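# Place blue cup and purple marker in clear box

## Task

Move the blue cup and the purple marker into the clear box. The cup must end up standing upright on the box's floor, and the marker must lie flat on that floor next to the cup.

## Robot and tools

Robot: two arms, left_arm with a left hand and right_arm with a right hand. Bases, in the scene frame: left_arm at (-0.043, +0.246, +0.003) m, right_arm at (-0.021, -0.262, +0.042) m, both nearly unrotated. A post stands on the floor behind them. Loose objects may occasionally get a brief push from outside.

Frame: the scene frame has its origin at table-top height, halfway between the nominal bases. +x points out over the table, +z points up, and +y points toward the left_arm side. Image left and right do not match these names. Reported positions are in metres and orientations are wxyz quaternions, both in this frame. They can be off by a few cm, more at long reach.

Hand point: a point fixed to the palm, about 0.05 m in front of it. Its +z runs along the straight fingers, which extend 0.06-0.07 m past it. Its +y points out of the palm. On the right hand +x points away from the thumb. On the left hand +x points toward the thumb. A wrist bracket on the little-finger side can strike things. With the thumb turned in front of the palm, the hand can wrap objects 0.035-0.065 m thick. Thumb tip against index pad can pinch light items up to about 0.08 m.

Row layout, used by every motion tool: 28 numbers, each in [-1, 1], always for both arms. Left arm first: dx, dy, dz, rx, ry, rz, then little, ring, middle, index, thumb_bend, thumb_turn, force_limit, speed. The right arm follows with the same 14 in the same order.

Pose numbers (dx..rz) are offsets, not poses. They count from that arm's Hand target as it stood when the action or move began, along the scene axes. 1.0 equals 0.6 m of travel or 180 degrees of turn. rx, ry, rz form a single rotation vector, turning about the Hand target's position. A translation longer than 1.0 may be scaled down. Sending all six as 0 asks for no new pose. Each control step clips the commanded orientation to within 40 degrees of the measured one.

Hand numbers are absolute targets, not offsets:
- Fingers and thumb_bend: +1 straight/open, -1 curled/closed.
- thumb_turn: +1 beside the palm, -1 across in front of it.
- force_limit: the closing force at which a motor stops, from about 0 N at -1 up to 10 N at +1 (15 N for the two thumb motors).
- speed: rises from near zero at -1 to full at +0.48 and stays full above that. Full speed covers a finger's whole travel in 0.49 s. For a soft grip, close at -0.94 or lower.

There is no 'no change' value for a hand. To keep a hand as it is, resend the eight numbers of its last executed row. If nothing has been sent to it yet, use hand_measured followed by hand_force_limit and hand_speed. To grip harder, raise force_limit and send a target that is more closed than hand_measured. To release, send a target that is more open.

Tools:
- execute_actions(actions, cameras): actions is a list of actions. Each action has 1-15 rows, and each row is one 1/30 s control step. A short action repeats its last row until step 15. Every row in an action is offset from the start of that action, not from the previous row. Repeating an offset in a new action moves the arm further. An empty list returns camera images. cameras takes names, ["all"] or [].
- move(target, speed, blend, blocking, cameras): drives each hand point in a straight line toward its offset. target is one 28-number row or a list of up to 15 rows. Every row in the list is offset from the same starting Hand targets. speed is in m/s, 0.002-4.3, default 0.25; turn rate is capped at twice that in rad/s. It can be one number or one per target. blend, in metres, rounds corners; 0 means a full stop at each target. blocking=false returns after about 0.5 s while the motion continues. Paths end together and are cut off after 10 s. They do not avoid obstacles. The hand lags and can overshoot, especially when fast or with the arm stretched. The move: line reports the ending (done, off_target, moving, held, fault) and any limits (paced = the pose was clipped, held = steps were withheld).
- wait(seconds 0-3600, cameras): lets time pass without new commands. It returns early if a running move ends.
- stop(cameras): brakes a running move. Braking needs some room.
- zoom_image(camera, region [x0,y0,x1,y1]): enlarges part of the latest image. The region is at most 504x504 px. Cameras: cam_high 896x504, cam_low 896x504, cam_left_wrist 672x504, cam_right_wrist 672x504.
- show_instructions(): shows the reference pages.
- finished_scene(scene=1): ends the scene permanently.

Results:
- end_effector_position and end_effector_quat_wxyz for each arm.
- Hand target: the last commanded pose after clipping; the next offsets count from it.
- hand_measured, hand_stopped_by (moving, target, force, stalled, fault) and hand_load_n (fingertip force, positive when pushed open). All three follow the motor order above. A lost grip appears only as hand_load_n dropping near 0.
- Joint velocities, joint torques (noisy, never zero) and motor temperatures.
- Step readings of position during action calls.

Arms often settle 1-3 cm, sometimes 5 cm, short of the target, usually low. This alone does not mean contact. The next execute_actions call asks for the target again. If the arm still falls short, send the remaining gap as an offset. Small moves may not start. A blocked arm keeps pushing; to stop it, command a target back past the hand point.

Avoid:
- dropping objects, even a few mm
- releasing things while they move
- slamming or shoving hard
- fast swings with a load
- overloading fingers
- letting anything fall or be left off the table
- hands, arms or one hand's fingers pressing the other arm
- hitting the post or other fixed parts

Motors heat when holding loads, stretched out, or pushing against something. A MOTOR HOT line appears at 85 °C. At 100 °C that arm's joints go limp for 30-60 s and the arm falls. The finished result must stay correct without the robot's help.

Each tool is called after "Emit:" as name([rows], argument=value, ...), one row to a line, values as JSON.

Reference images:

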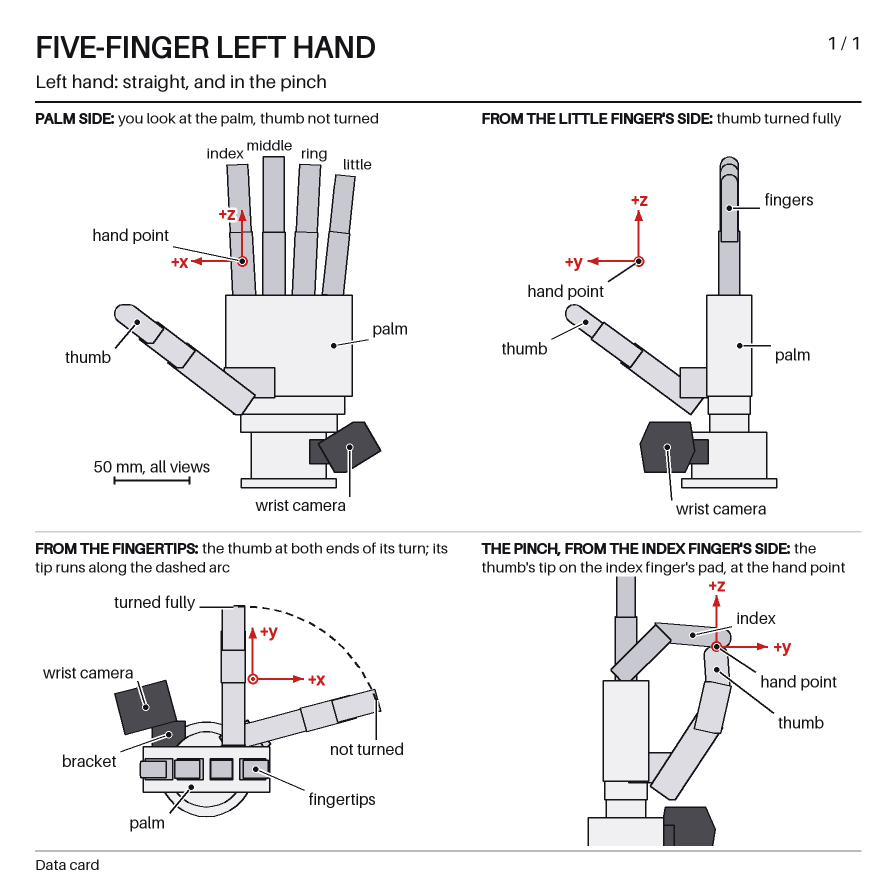

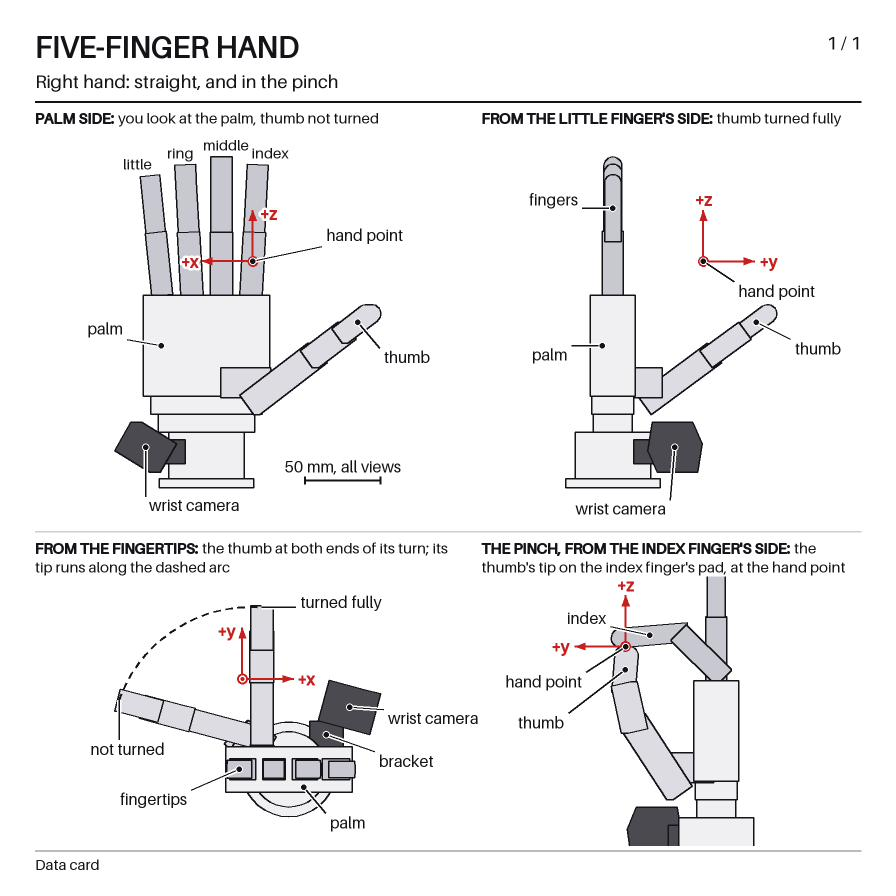

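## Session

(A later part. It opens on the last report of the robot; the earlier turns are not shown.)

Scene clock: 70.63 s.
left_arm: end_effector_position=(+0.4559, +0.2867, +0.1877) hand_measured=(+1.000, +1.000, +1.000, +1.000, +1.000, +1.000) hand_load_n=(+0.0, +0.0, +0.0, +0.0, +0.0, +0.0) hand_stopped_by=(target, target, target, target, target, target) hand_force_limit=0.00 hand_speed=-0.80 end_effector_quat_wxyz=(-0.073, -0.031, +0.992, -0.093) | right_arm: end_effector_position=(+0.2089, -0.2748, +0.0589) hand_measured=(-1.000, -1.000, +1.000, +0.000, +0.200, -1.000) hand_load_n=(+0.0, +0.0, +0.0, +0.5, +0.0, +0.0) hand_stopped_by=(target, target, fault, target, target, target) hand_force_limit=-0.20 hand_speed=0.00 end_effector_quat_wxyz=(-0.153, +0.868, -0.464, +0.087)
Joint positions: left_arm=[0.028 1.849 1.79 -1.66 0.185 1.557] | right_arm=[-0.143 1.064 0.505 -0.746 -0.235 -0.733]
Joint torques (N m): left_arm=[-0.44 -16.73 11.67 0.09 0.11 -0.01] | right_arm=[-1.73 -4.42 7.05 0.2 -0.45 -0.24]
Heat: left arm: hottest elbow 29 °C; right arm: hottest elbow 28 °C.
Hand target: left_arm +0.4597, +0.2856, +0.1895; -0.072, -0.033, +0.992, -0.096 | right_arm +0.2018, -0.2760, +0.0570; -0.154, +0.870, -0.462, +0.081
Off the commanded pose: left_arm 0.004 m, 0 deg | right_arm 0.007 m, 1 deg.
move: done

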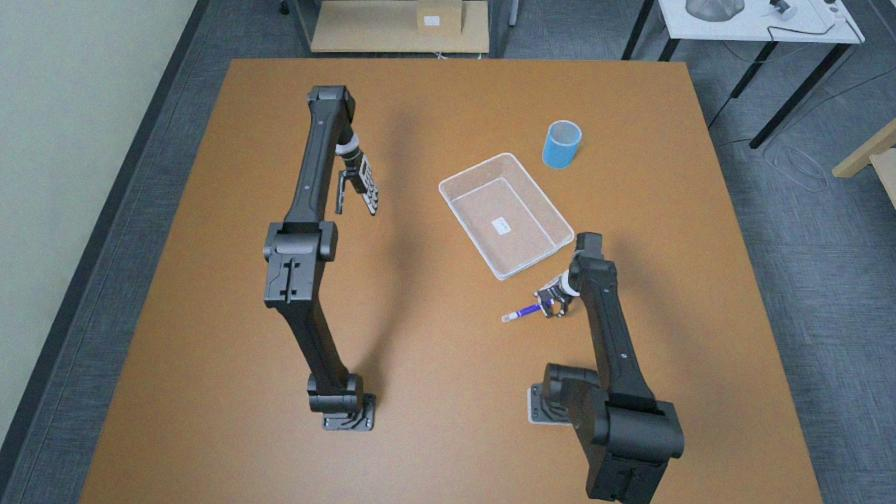

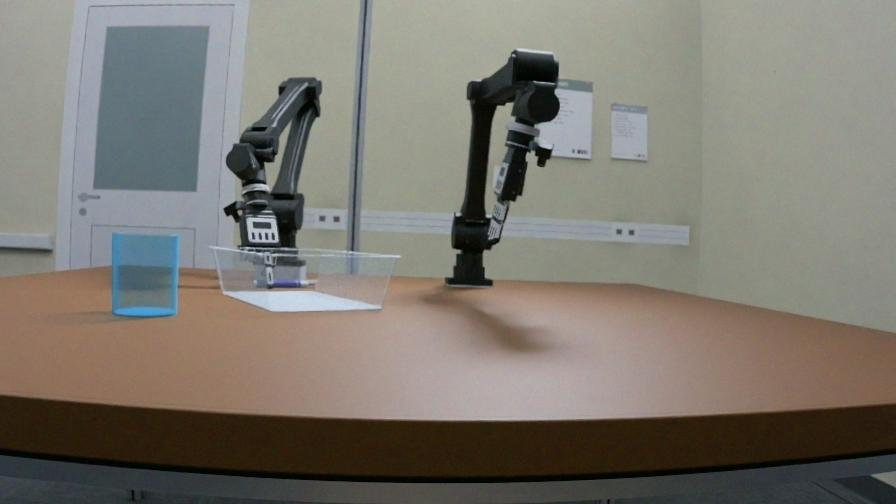

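Emit:
move([
  [0,0,0,0,0,0,1,1,1,1,1,1,0,-0.8,0.025,0.01,0.15,0,0,0,-1,-1,1,0,0.2,-1,-0.2,0],
  [0,0,0,0,0,0,1,1,1,1,1,1,0,-0.8,0.089,0.138,0.12,0.0643,-0.1235,-0.0711,-1,-0.24,1,-0.24,1,-1,-0.2,0],
], cameras=["cam_high", "cam_low", "cam_right_wrist"], speed=0.15)

Emit:
zoom_image(camera="cam_high", region=[470, 230, 610, 335])

Emit:
zoom_image(camera="cam_low", region=[180, 180, 420, 330])

Scene clock: 88.47 s.
left_arm: end_effector_position=(+0.4559, +0.2867, +0.1877) hand_measured=(+1.000, +1.000, +1.000, +1.000, +1.000, +1.000) hand_load_n=(+0.0, +0.0, +0.0, +0.0, +0.0, +0.0) hand_stopped_by=(target, target, target, target, target, target) hand_force_limit=0.00 hand_speed=-0.80 end_effector_quat_wxyz=(-0.073, -0.031, +0.992, -0.093) | right_arm: end_effector_position=(+0.2534, -0.1982, +0.1295) hand_measured=(-1.000, -0.240, +1.000, -0.240, +1.000, -1.000) hand_load_n=(+0.0, +0.0, +0.0, +0.0, +0.0, +0.0) hand_stopped_by=(target, target, fault, target, target, target) hand_force_limit=-0.20 hand_speed=0.00 end_effector_quat_wxyz=(-0.307, +0.766, -0.523, +0.213)
Joint positions: left_arm=[0.028 1.849 1.79 -1.66 0.185 1.557] | right_arm=[0.051 0.728 0.44 -0.548 -0.236 -0.261]
Joint torques (N m): left_arm=[-0.38 -16.79 11.67 0.1 0.11 -0.01] | right_arm=[0.32 -1.96 8.65 2.61 -0.01 0.07]
Heat: left arm: hottest elbow 30 °C; right arm: hottest waist 27 °C.
Hand target: left_arm +0.4597, +0.2856, +0.1895; -0.072, -0.033, +0.992, -0.096 | right_arm +0.2551, -0.1932, +0.1289; -0.316, +0.762, -0.523, +0.217
Off the commanded pose: left_arm 0.004 m, 0 deg | right_arm 0.005 m, 1 deg.
move: done
cam_right_wrist: T_world_to_cam=[[-0.56963, -0.4865, -0.66245, 0.13353], [-0.77582, 0.58437, 0.23795, 0.27909], [0.27135, 0.64948, -0.71031, 0.2677]] pos_world=[0.21994, -0.27199, 0.2122]

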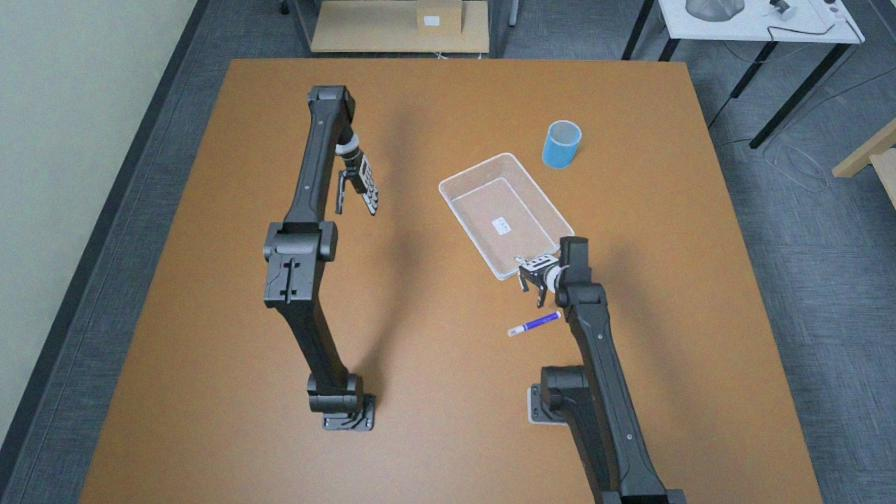

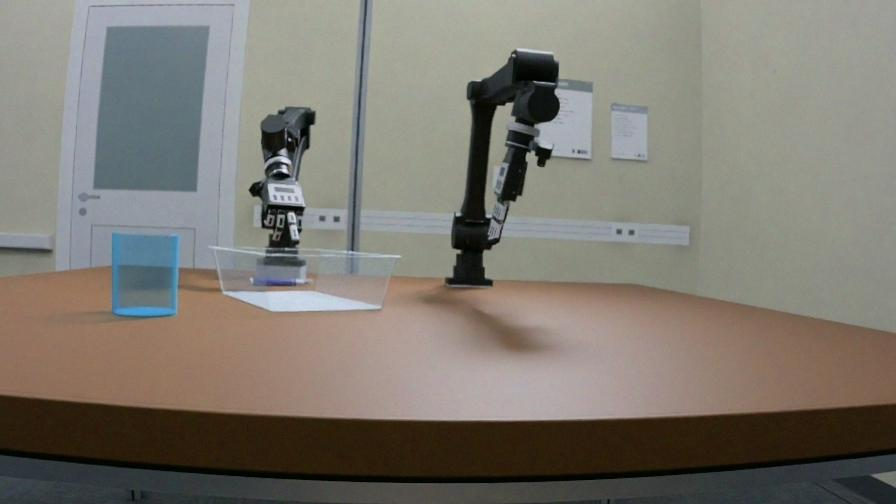

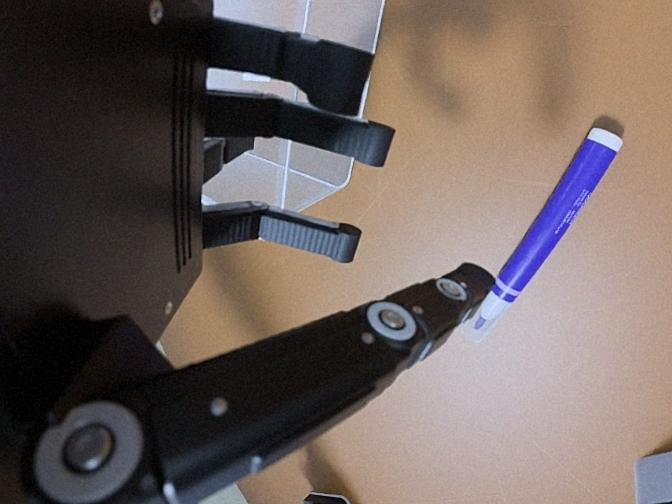

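Scaled by 3.600 from the camera's image (finer frame: 1280x720).

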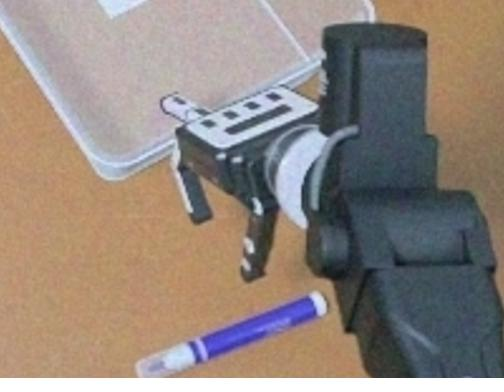

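Scaled by 2.100 from the camera's image (finer frame: 1280x720).

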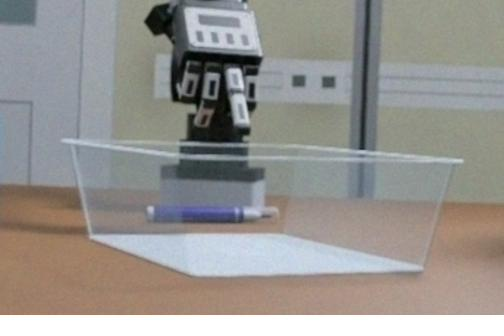

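Emit:
move(target=[0,0,0,0,0,0,1,1,1,1,1,1,0,-0.8,-0.0667,0,-0.1167,0,0,0,-1,-0.24,1,-0.24,1,-1,-0.2,0], cameras=["cam_high", "cam_low", "cam_right_wrist"], speed=0.1)

Emit:
zoom_image(camera="cam_low", region=[180, 180, 420, 330])

Scene clock: 93.33 s.
left_arm: end_effector_position=(+0.4559, +0.2867, +0.1877) hand_measured=(+1.000, +1.000, +1.000, +1.000, +1.000, +1.000) hand_load_n=(+0.0, +0.0, +0.0, +0.0, +0.0, +0.0) hand_stopped_by=(target, target, target, target, target, target) hand_force_limit=0.00 hand_speed=-0.80 end_effector_quat_wxyz=(-0.073, -0.031, +0.992, -0.093) | right_arm: end_effector_position=(+0.2256, -0.1946, +0.0774) hand_measured=(-1.000, -0.240, +1.000, -0.240, +1.000, -1.000) hand_load_n=(+0.0, +0.0, +0.0, +0.0, +0.0, +0.0) hand_stopped_by=(target, target, fault, target, target, target) hand_force_limit=-0.20 hand_speed=0.00 end_effector_quat_wxyz=(-0.327, +0.758, -0.516, +0.229)
Joint positions: left_arm=[0.028 1.849 1.79 -1.66 0.185 1.557] | right_arm=[0.057 0.634 0.245 -0.39 -0.245 -0.247]
Joint torques (N m): left_arm=[-0.38 -16.73 11.66 0.12 0.11 -0.01] | right_arm=[0.26 1.55 6.84 1.89 0.14 0]
Heat: left arm: hottest elbow 30 °C; right arm: hottest waist 27 °C.
Hand target: left_arm +0.4597, +0.2856, +0.1895; -0.072, -0.033, +0.992, -0.096 | right_arm +0.2152, -0.1932, +0.0590; -0.316, +0.762, -0.523, +0.217
Off the commanded pose: left_arm 0.004 m, 0 deg | right_arm 0.021 m, 2 deg.
move: off_target (right_arm)
cam_right_wrist: T_world_to_cam=[[-0.53233, -0.47635, -0.6998, 0.08148], [-0.78918, 0.57836, 0.20663, 0.27202], [0.30631, 0.66226, -0.6838, 0.22857]] pos_world=[0.18803, -0.26989, 0.15711]

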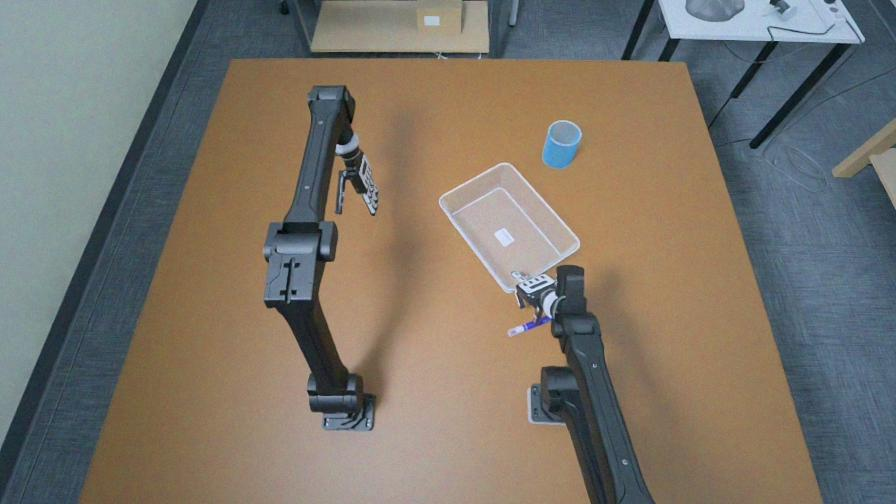

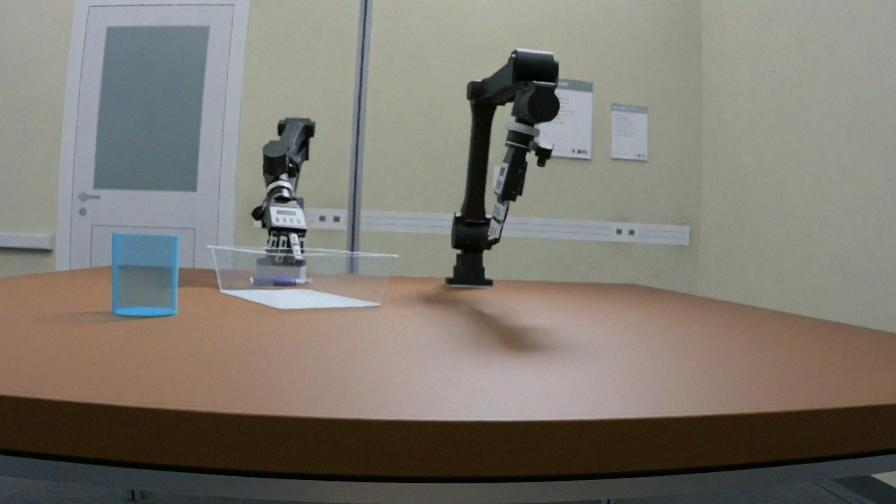

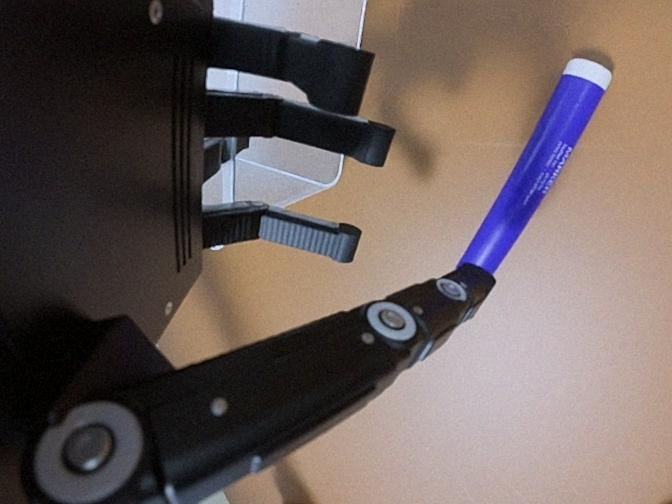

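Scaled by 2.100 from the camera's image (finer frame: 1280x720).

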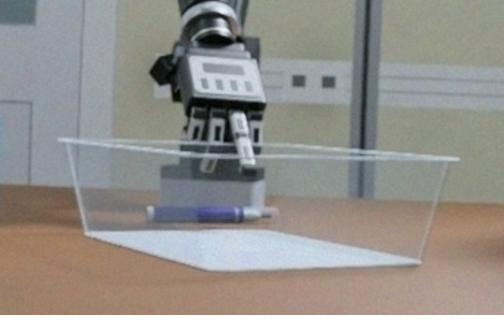

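Emit:
move([
  [0,0,0,0,0,0,1,1,1,1,1,1,0,-0.8,0.0,0.0,0.15,0,0,0,-1,-0.24,1,-0.24,1,-1,-0.2,0],
  [0,0,0,0,0,0,1,1,1,1,1,1,0,-0.8,0.042,-0.153,0.167,-0.0930,0.1714,0.0807,1,1,1,1,1,-1,-0.2,0],
], cameras=["cam_high", "cam_low", "cam_right_wrist"], speed=0.15)

Emit:
zoom_image(camera="cam_high", region=[420, 140, 620, 350])

Scene clock: 109.70 s.
left_arm: end_effector_position=(+0.4559, +0.2867, +0.1877) hand_measured=(+1.000, +1.000, +1.000, +1.000, +1.000, +1.000) hand_load_n=(+0.0, +0.0, +0.0, +0.0, +0.0, +0.0) hand_stopped_by=(target, target, target, target, target, target) hand_force_limit=0.00 hand_speed=-0.80 end_effector_quat_wxyz=(-0.073, -0.031, +0.992, -0.093) | right_arm: end_effector_position=(+0.2291, -0.2809, +0.1490) hand_measured=(+0.864, +0.778, +1.000, +0.802, +1.000, -1.000) hand_load_n=(-14.0, -6.0, +3.0, -23.0, +0.0, +0.0) hand_stopped_by=(stalled, stalled, fault, stalled, target, target) hand_force_limit=-0.20 hand_speed=0.00 end_effector_quat_wxyz=(-0.075, +0.889, -0.450, +0.033)
Joint positions: left_arm=[0.028 1.849 1.79 -1.66 0.185 1.557] | right_arm=[-0.063 1.131 0.812 -1.135 -0.115 -0.723]
Joint torques (N m): left_arm=[-0.44 -16.73 11.69 0.08 0.1 -0.01] | right_arm=[-1.85 -4.48 11.73 -0.21 -0.07 -0.22]
Heat: left arm: hottest elbow 30 °C; right arm: hottest elbow 28 °C.
Hand target: left_arm +0.4597, +0.2856, +0.1895; -0.072, -0.033, +0.992, -0.096 | right_arm +0.2404, -0.2851, +0.1592; -0.078, +0.888, -0.452, +0.039
Off the commanded pose: left_arm 0.004 m, 0 deg | right_arm 0.016 m, 1 deg.
move: off_target (right_arm); target 2's new numbers were sent with right_arm's hand 0.018 m and 1 deg from that target
cam_right_wrist: T_world_to_cam=[[-0.62765, -0.76427, -0.14812, -0.04895], [-0.7151, 0.4908, 0.49775, 0.22492], [-0.30772, 0.41833, -0.85458, 0.4312]] pos_world=[0.2628, -0.32819, 0.24929]

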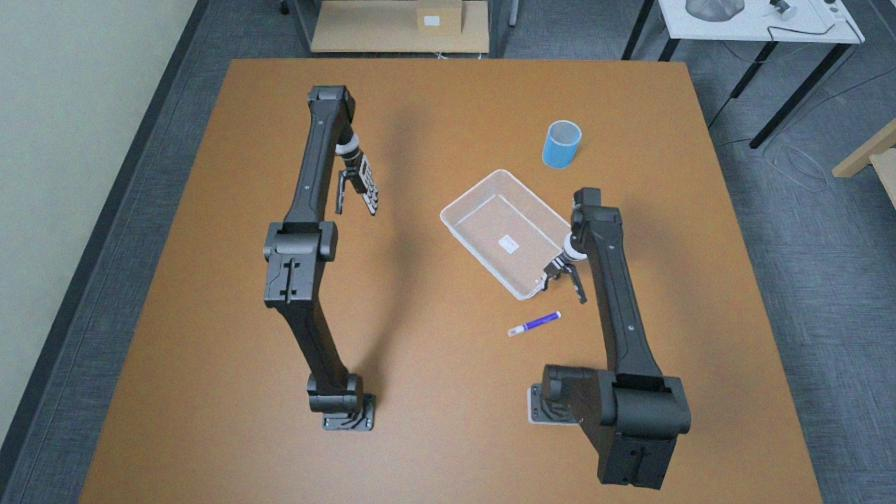

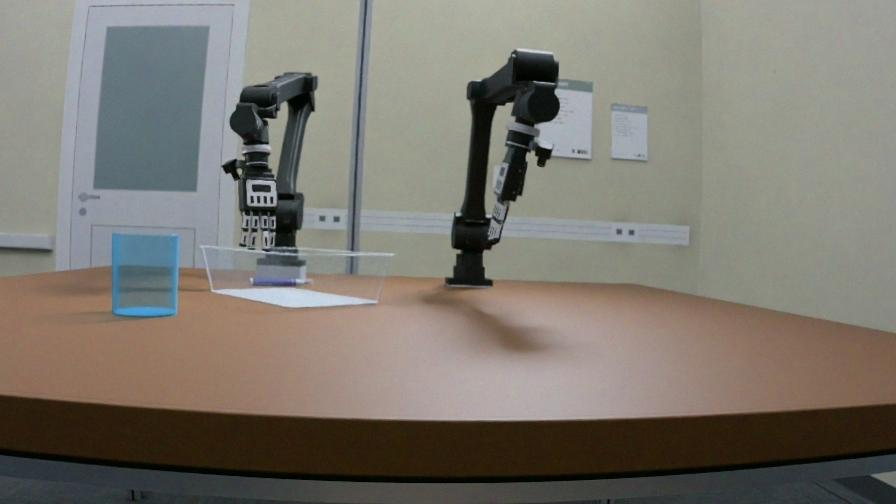

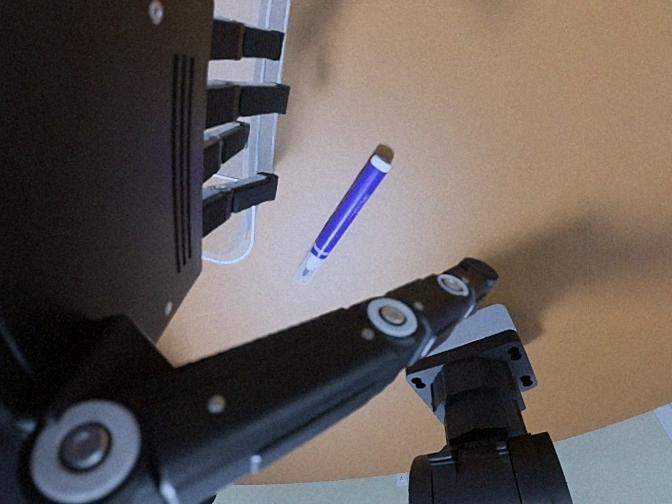

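Scaled by 2.400 from the camera's image (finer frame: 1280x720).

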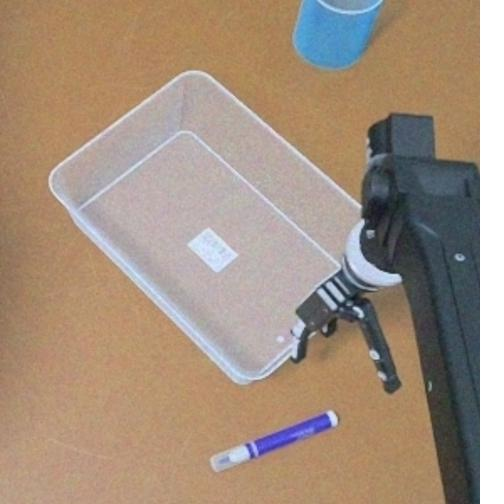

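Emit:
zoom_image(camera="cam_right_wrist", region=[190, 0, 400, 280])

Emit:
zoom_image(camera="cam_low", region=[190, 160, 350, 320])

Emit:
zoom_image(camera="cam_high", region=[520, 220, 620, 320])

Scaled by 1.800 from the camera's image (finer frame: 960x720).

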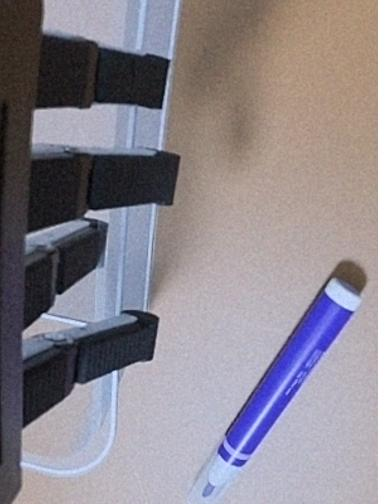

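Scaled by 3.150 from the camera's image (finer frame: 1280x720).

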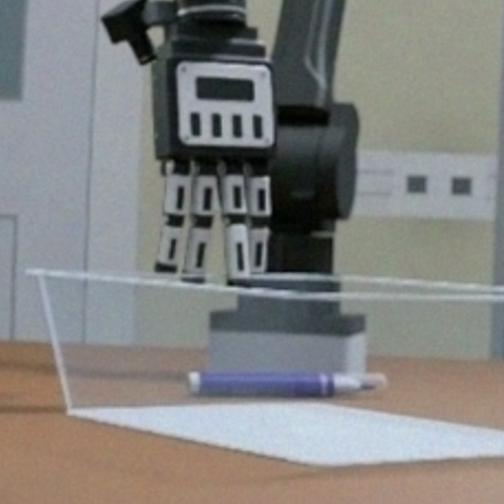

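Scaled by 5.040 from the camera's image (finer frame: 1280x720).

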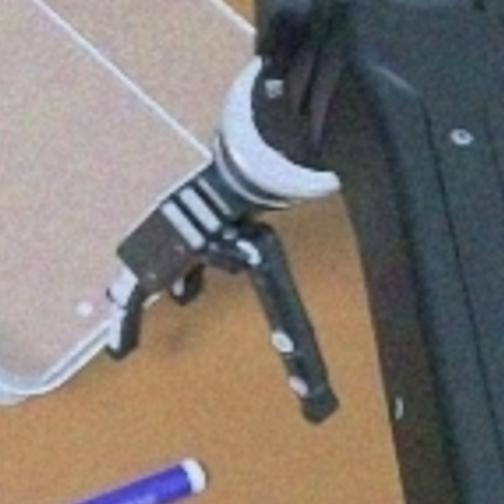

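Emit:
move([
  [0,0,0,0,0,0,1,1,1,1,1,1,0,-0.8,0,0,0.0,0,0,0,0.3,0.3,1,0.3,1,-1,-0.2,-0.3],
  [0,0,0,0,0,0,1,1,1,1,1,1,0,-0.8,0,0,0.1,0,0,0,0.3,0.3,1,0.3,1,-1,-0.2,-0.3],
], cameras=["cam_high", "cam_right_wrist"], speed=0.1)

Emit:
zoom_image(camera="cam_high", region=[420, 140, 620, 350])

Scene clock: 113.80 s.
left_arm: end_effector_position=(+0.4559, +0.2867, +0.1877) hand_measured=(+1.000, +1.000, +1.000, +1.000, +1.000, +1.000) hand_load_n=(+0.0, +0.0, +0.0, +0.0, +0.0, +0.0) hand_stopped_by=(target, target, target, target, target, target) hand_force_limit=0.00 hand_speed=-0.80 end_effector_quat_wxyz=(-0.073, -0.031, +0.992, -0.093) | right_arm: end_effector_position=(+0.2288, -0.2809, +0.2030) hand_measured=(+0.300, +0.300, +1.000, +0.300, +1.000, -1.000) hand_load_n=(+0.0, +0.0, +0.0, +0.0, +0.0, +0.0) hand_stopped_by=(target, target, fault, target, target, target) hand_force_limit=-0.20 hand_speed=-0.30 end_effector_quat_wxyz=(-0.071, +0.890, -0.451, +0.023)
Joint positions: left_arm=[0.028 1.849 1.79 -1.66 0.185 1.557] | right_arm=[-0.063 1.109 0.939 -1.307 -0.115 -0.723]
Joint torques (N m): left_arm=[-0.38 -16.79 11.71 0.09 0.11 -0.01] | right_arm=[-1.96 -5.66 12.4 -0.18 -0.03 -0.18]
Heat: left arm: hottest elbow 30 °C; right arm: hottest elbow 28 °C.
Hand target: left_arm +0.4597, +0.2856, +0.1895; -0.072, -0.033, +0.992, -0.096 | right_arm +0.2404, -0.2851, +0.2192; -0.078, +0.888, -0.452, +0.039
Off the commanded pose: left_arm 0.004 m, 0 deg | right_arm 0.020 m, 2 deg.
move: off_target (right_arm)
cam_right_wrist: T_world_to_cam=[[-0.63071, -0.764, -0.13605, -0.0428], [-0.70411, 0.48969, 0.51422, 0.19164], [-0.32624, 0.42012, -0.8468, 0.48043]] pos_world=[0.26468, -0.32838, 0.30246]

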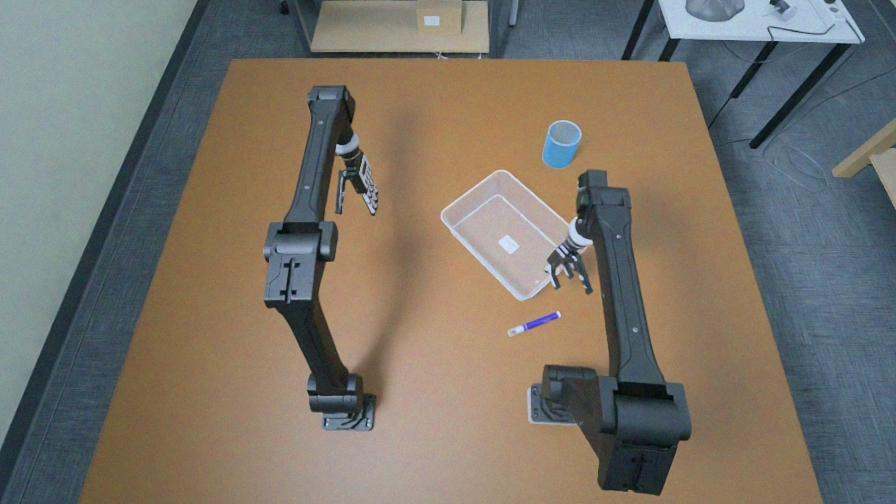

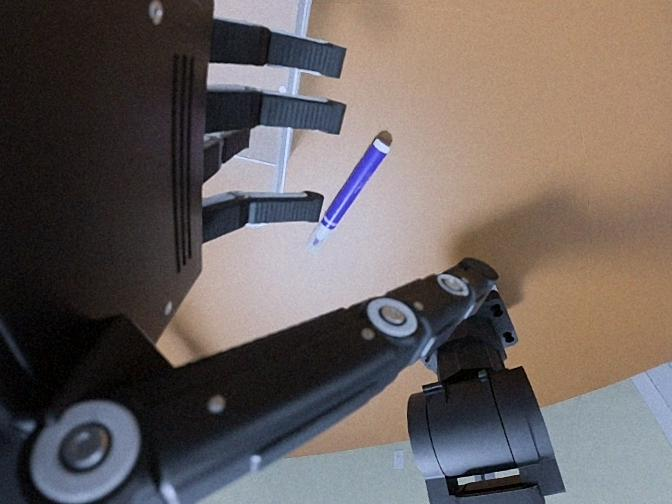

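Scaled by 2.400 from the camera's image (finer frame: 1280x720).

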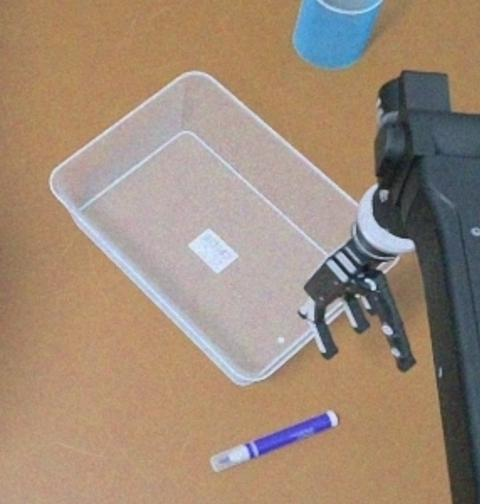

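Emit:
move([
  [0,0,0,0,0,0,1,1,1,1,1,1,0,-0.8,-0.05,-0.0417,0.0,0,0,0,1,1,1,1,1,-1,-0.2,-0.3],
  [0,0,0,0,0,0,1,1,1,1,1,1,0,-0.8,-0.0167,-0.0417,-0.15,0,0,0,1,1,1,1,1,-1,-0.2,-0.3],
], cameras=["cam_high", "cam_low","cam_right_wrist"], speed=0.12)

Emit:
zoom_image(camera="cam_high", region=[420, 140, 620, 350])

Emit:
zoom_image(camera="cam_low", region=[190, 160, 350, 320])

Scene clock: 120.23 s.
left_arm: end_effector_position=(+0.4559, +0.2867, +0.1877) hand_measured=(+1.000, +1.000, +1.000, +1.000, +1.000, +1.000) hand_load_n=(+0.0, +0.0, +0.0, +0.0, +0.0, +0.0) hand_stopped_by=(target, target, target, target, target, target) hand_force_limit=0.00 hand_speed=-0.80 end_effector_quat_wxyz=(-0.073, -0.031, +0.992, -0.093) | right_arm: end_effector_position=(+0.2282, -0.3107, +0.1357) hand_measured=(+1.000, +1.000, +1.000, +1.000, +1.000, -1.000) hand_load_n=(+0.0, +0.0, +0.5, +0.0, +0.0, +0.0) hand_stopped_by=(target, target, fault, target, target, target) hand_force_limit=-0.20 hand_speed=-0.30 end_effector_quat_wxyz=(-0.074, +0.886, -0.456, +0.039)
Joint positions: left_arm=[0.028 1.849 1.79 -1.66 0.185 1.557] | right_arm=[-0.163 1.148 0.788 -1.094 -0.121 -0.809]
Joint torques (N m): left_arm=[-0.44 -16.73 11.67 0.09 0.11 -0.01] | right_arm=[-1.03 -5.25 7.82 1.29 -0.31 -0.17]
Heat: left arm: hottest elbow 30 °C; right arm: hottest elbow 28 °C.
Hand target: left_arm +0.4597, +0.2856, +0.1895; -0.072, -0.033, +0.992, -0.096 | right_arm +0.2303, -0.3100, +0.1291; -0.078, +0.888, -0.452, +0.039
Off the commanded pose: left_arm 0.004 m, 0 deg | right_arm 0.007 m, 1 deg.
move: done
cam_right_wrist: T_world_to_cam=[[-0.63733, -0.75567, -0.15089, -0.06899], [-0.71304, 0.50408, 0.48731, 0.25066], [-0.29218, 0.41817, -0.86009, 0.42908]] pos_world=[0.26013, -0.35791, 0.2365]

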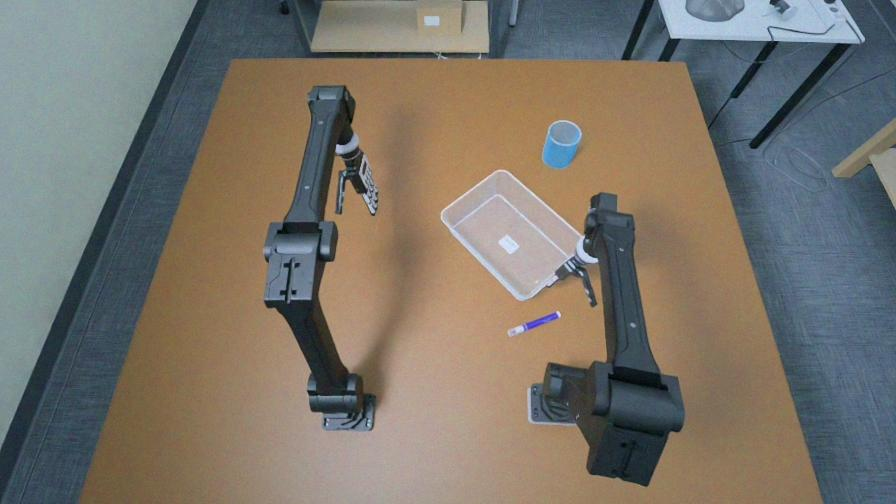

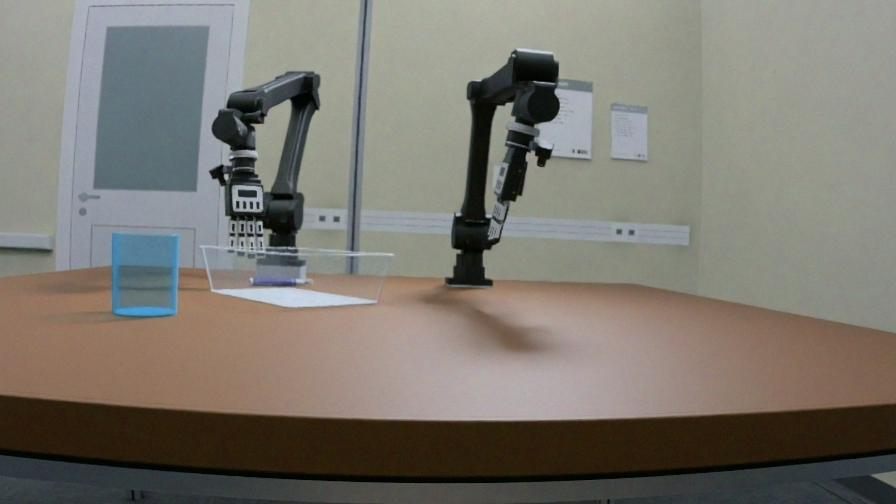

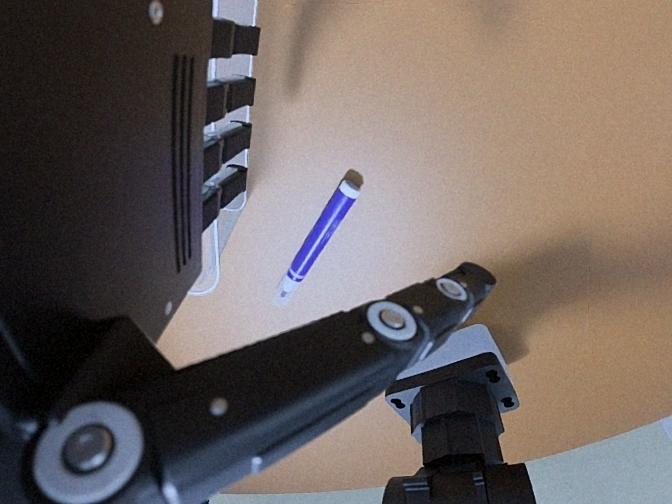

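Scaled by 2.400 from the camera's image (finer frame: 1280x720).

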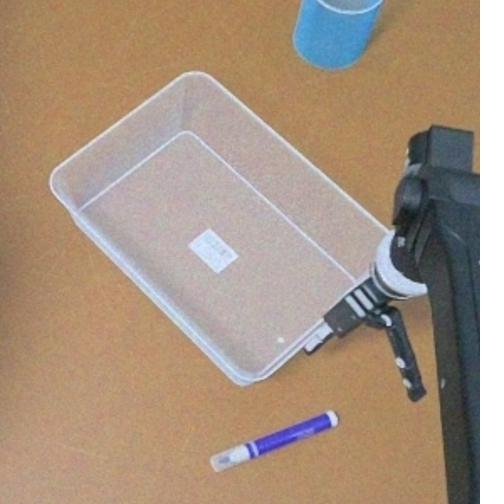

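Scaled by 3.150 from the camera's image (finer frame: 1280x720).

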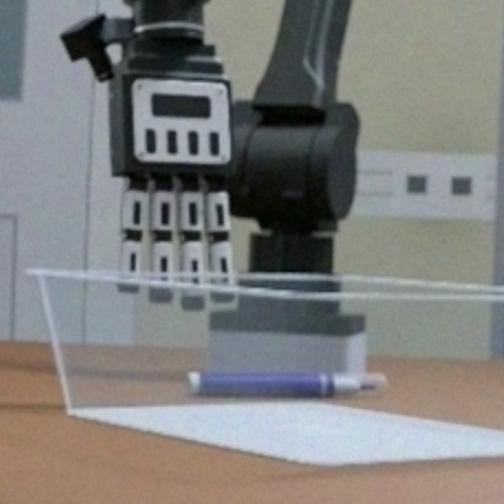

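Emit:
move([
  [0,0,0,0,0,0,1,1,1,1,1,1,0,-0.8,-0.008,0.01,-0.058,0,0,0,1,1,1,1,1,-1,-0.2,-0.3],
  [0,0,0,0,0,0,1,1,1,1,1,1,0,-0.8,0.11,0.108,-0.058,0,0,0,1,1,1,1,1,-1,-0.2,-0.3],
], cameras=["cam_high", "cam_low","cam_right_wrist"], speed=0.07)

Emit:
zoom_image(camera="cam_high", region=[420, 140, 620, 350])

Scene clock: 124.87 s.
left_arm: end_effector_position=(+0.4559, +0.2867, +0.1877) hand_measured=(+1.000, +1.000, +1.000, +1.000, +1.000, +1.000) hand_load_n=(+0.5, +0.0, +0.0, +0.0, +0.0, +0.0) hand_stopped_by=(target, target, target, target, target, target) hand_force_limit=0.00 hand_speed=-0.80 end_effector_quat_wxyz=(-0.073, -0.031, +0.992, -0.093) | right_arm: end_effector_position=(+0.2706, -0.2512, +0.0871) hand_measured=(+1.000, +1.000, +1.000, +1.000, +1.000, -1.000) hand_load_n=(+0.0, +0.0, +0.0, -0.5, +0.0, +0.0) hand_stopped_by=(target, target, fault, target, target, target) hand_force_limit=-0.20 hand_speed=-0.30 end_effector_quat_wxyz=(-0.066, +0.890, -0.450, +0.017)
Joint positions: left_arm=[0.028 1.849 1.79 -1.66 0.185 1.557] | right_arm=[0.039 1.352 0.813 -0.94 -0.101 -0.623]
Joint torques (N m): left_arm=[-0.44 -16.73 11.69 0.1 0.11 -0.01] | right_arm=[0.21 -6.89 11.1 1.42 0.03 0]
Heat: left arm: hottest elbow 30 °C; right arm: hottest elbow 28 °C.
Hand target: left_arm +0.4597, +0.2856, +0.1895; -0.072, -0.033, +0.992, -0.096 | right_arm +0.2964, -0.2453, +0.0944; -0.078, +0.888, -0.452, +0.039
Off the commanded pose: left_arm 0.004 m, 0 deg | right_arm 0.027 m, 3 deg.
move: off_target (right_arm)
cam_right_wrist: T_world_to_cam=[[-0.63115, -0.76566, -0.12418, -0.0109], [-0.69778, 0.49053, 0.52201, 0.26404], [-0.33876, 0.41612, -0.84385, 0.38552]] pos_world=[0.30796, -0.29829, 0.18613]

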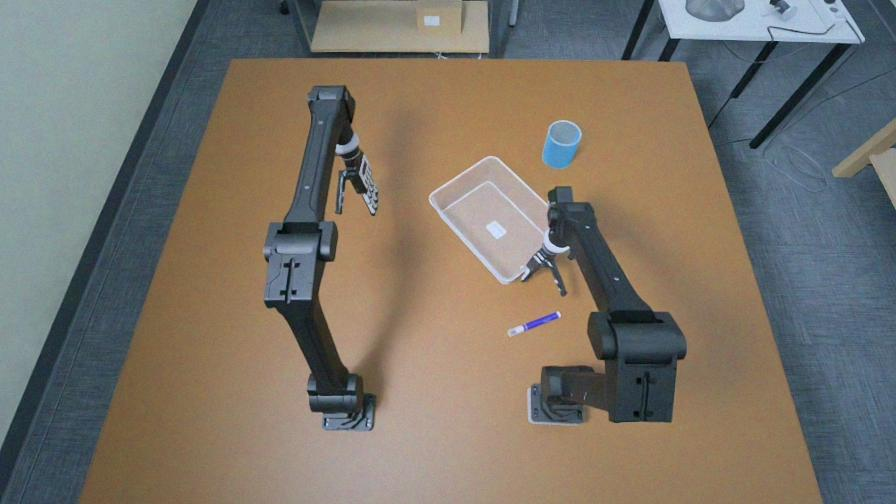

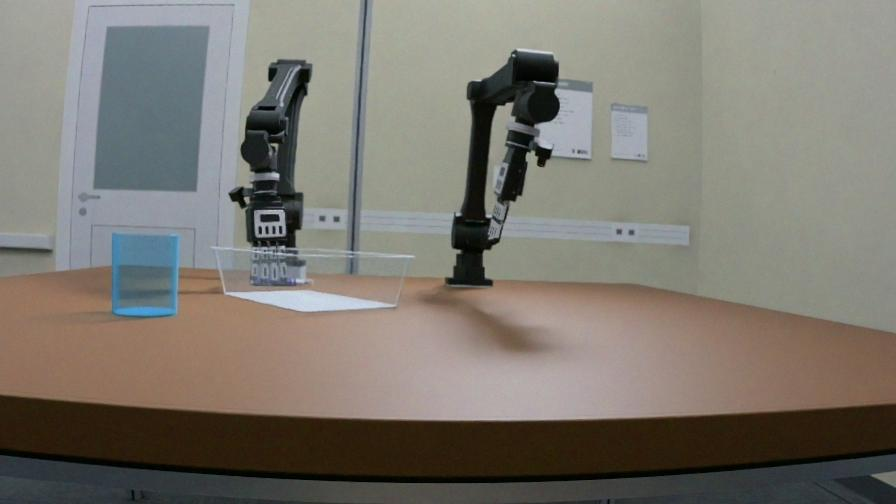

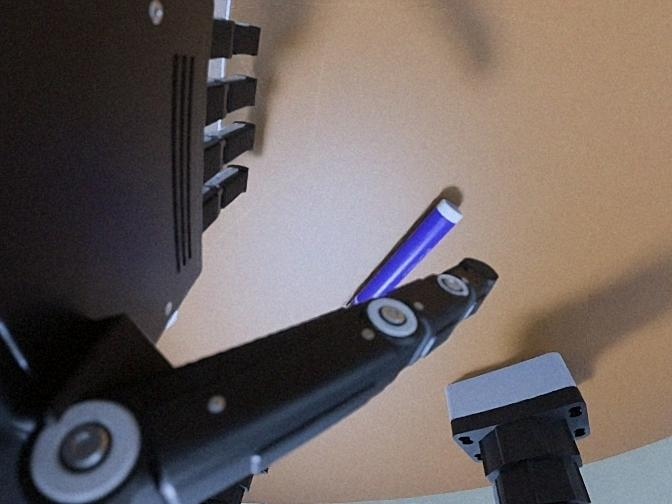

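Scaled by 2.400 from the camera's image (finer frame: 1280x720).

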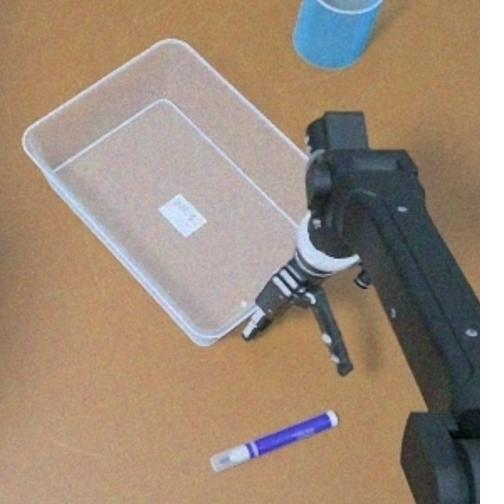

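Emit:
move(target=[0,0,0,0,0,0,1,1,1,1,1,1,0,-0.8,0.08,0.02,0,0,0,0,1,1,1,1,1,-1,-0.2,-0.3], cameras=["cam_high"], speed=0.07)

Emit:
zoom_image(camera="cam_high", region=[420, 140, 620, 350])

Scene clock: 126.80 s.
left_arm: end_effector_position=(+0.4559, +0.2867, +0.1877) hand_measured=(+1.000, +1.000, +1.000, +1.000, +1.000, +1.000) hand_load_n=(+0.0, +0.0, +0.0, +0.0, +0.0, +0.0) hand_stopped_by=(target, target, target, target, target, target) hand_force_limit=0.00 hand_speed=-0.80 end_effector_quat_wxyz=(-0.073, -0.031, +0.992, -0.093) | right_arm: end_effector_position=(+0.3194, -0.2408, +0.0880) hand_measured=(+1.000, +1.000, +1.000, +1.000, +1.000, -1.000) hand_load_n=(+0.0, +0.0, +0.0, +0.0, +0.0, +0.0) hand_stopped_by=(target, target, fault, target, target, target) hand_force_limit=-0.20 hand_speed=-0.30 end_effector_quat_wxyz=(-0.066, +0.891, -0.450, +0.019)
Joint positions: left_arm=[0.028 1.849 1.79 -1.66 0.185 1.557] | right_arm=[0.066 1.474 0.94 -0.94 -0.096 -0.597]
Joint torques (N m): left_arm=[-0.38 -16.62 11.67 0.09 0.11 0] | right_arm=[-0.09 -8.23 11.25 1.28 0.1 0.06]
Heat: left arm: hottest elbow 30 °C; right arm: hottest elbow 28 °C.
Hand target: left_arm +0.4597, +0.2856, +0.1895; -0.072, -0.033, +0.992, -0.096 | right_arm +0.3443, -0.2333, +0.0943; -0.078, +0.888, -0.452, +0.039
Off the commanded pose: left_arm 0.004 m, 0 deg | right_arm 0.027 m, 3 deg.
move: off_target (right_arm)

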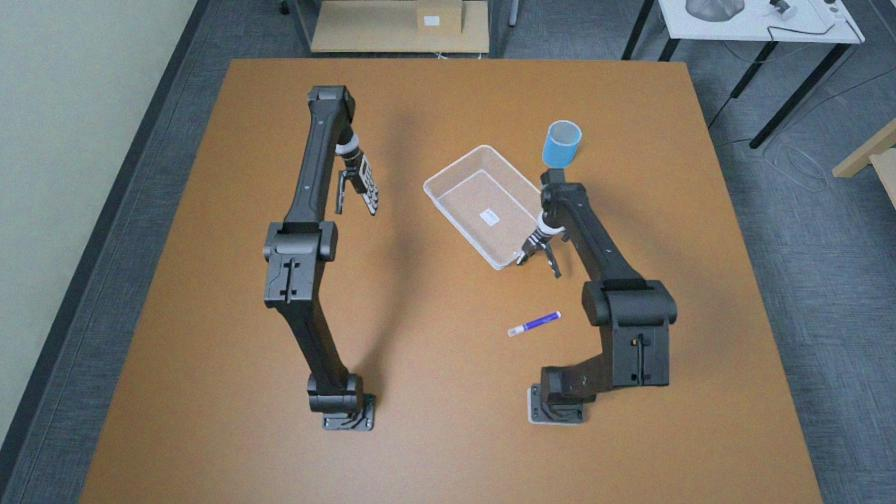

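Scaled by 2.400 from the camera's image (finer frame: 1280x720).

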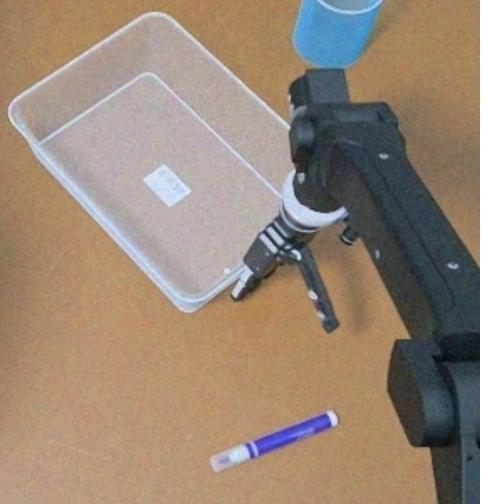

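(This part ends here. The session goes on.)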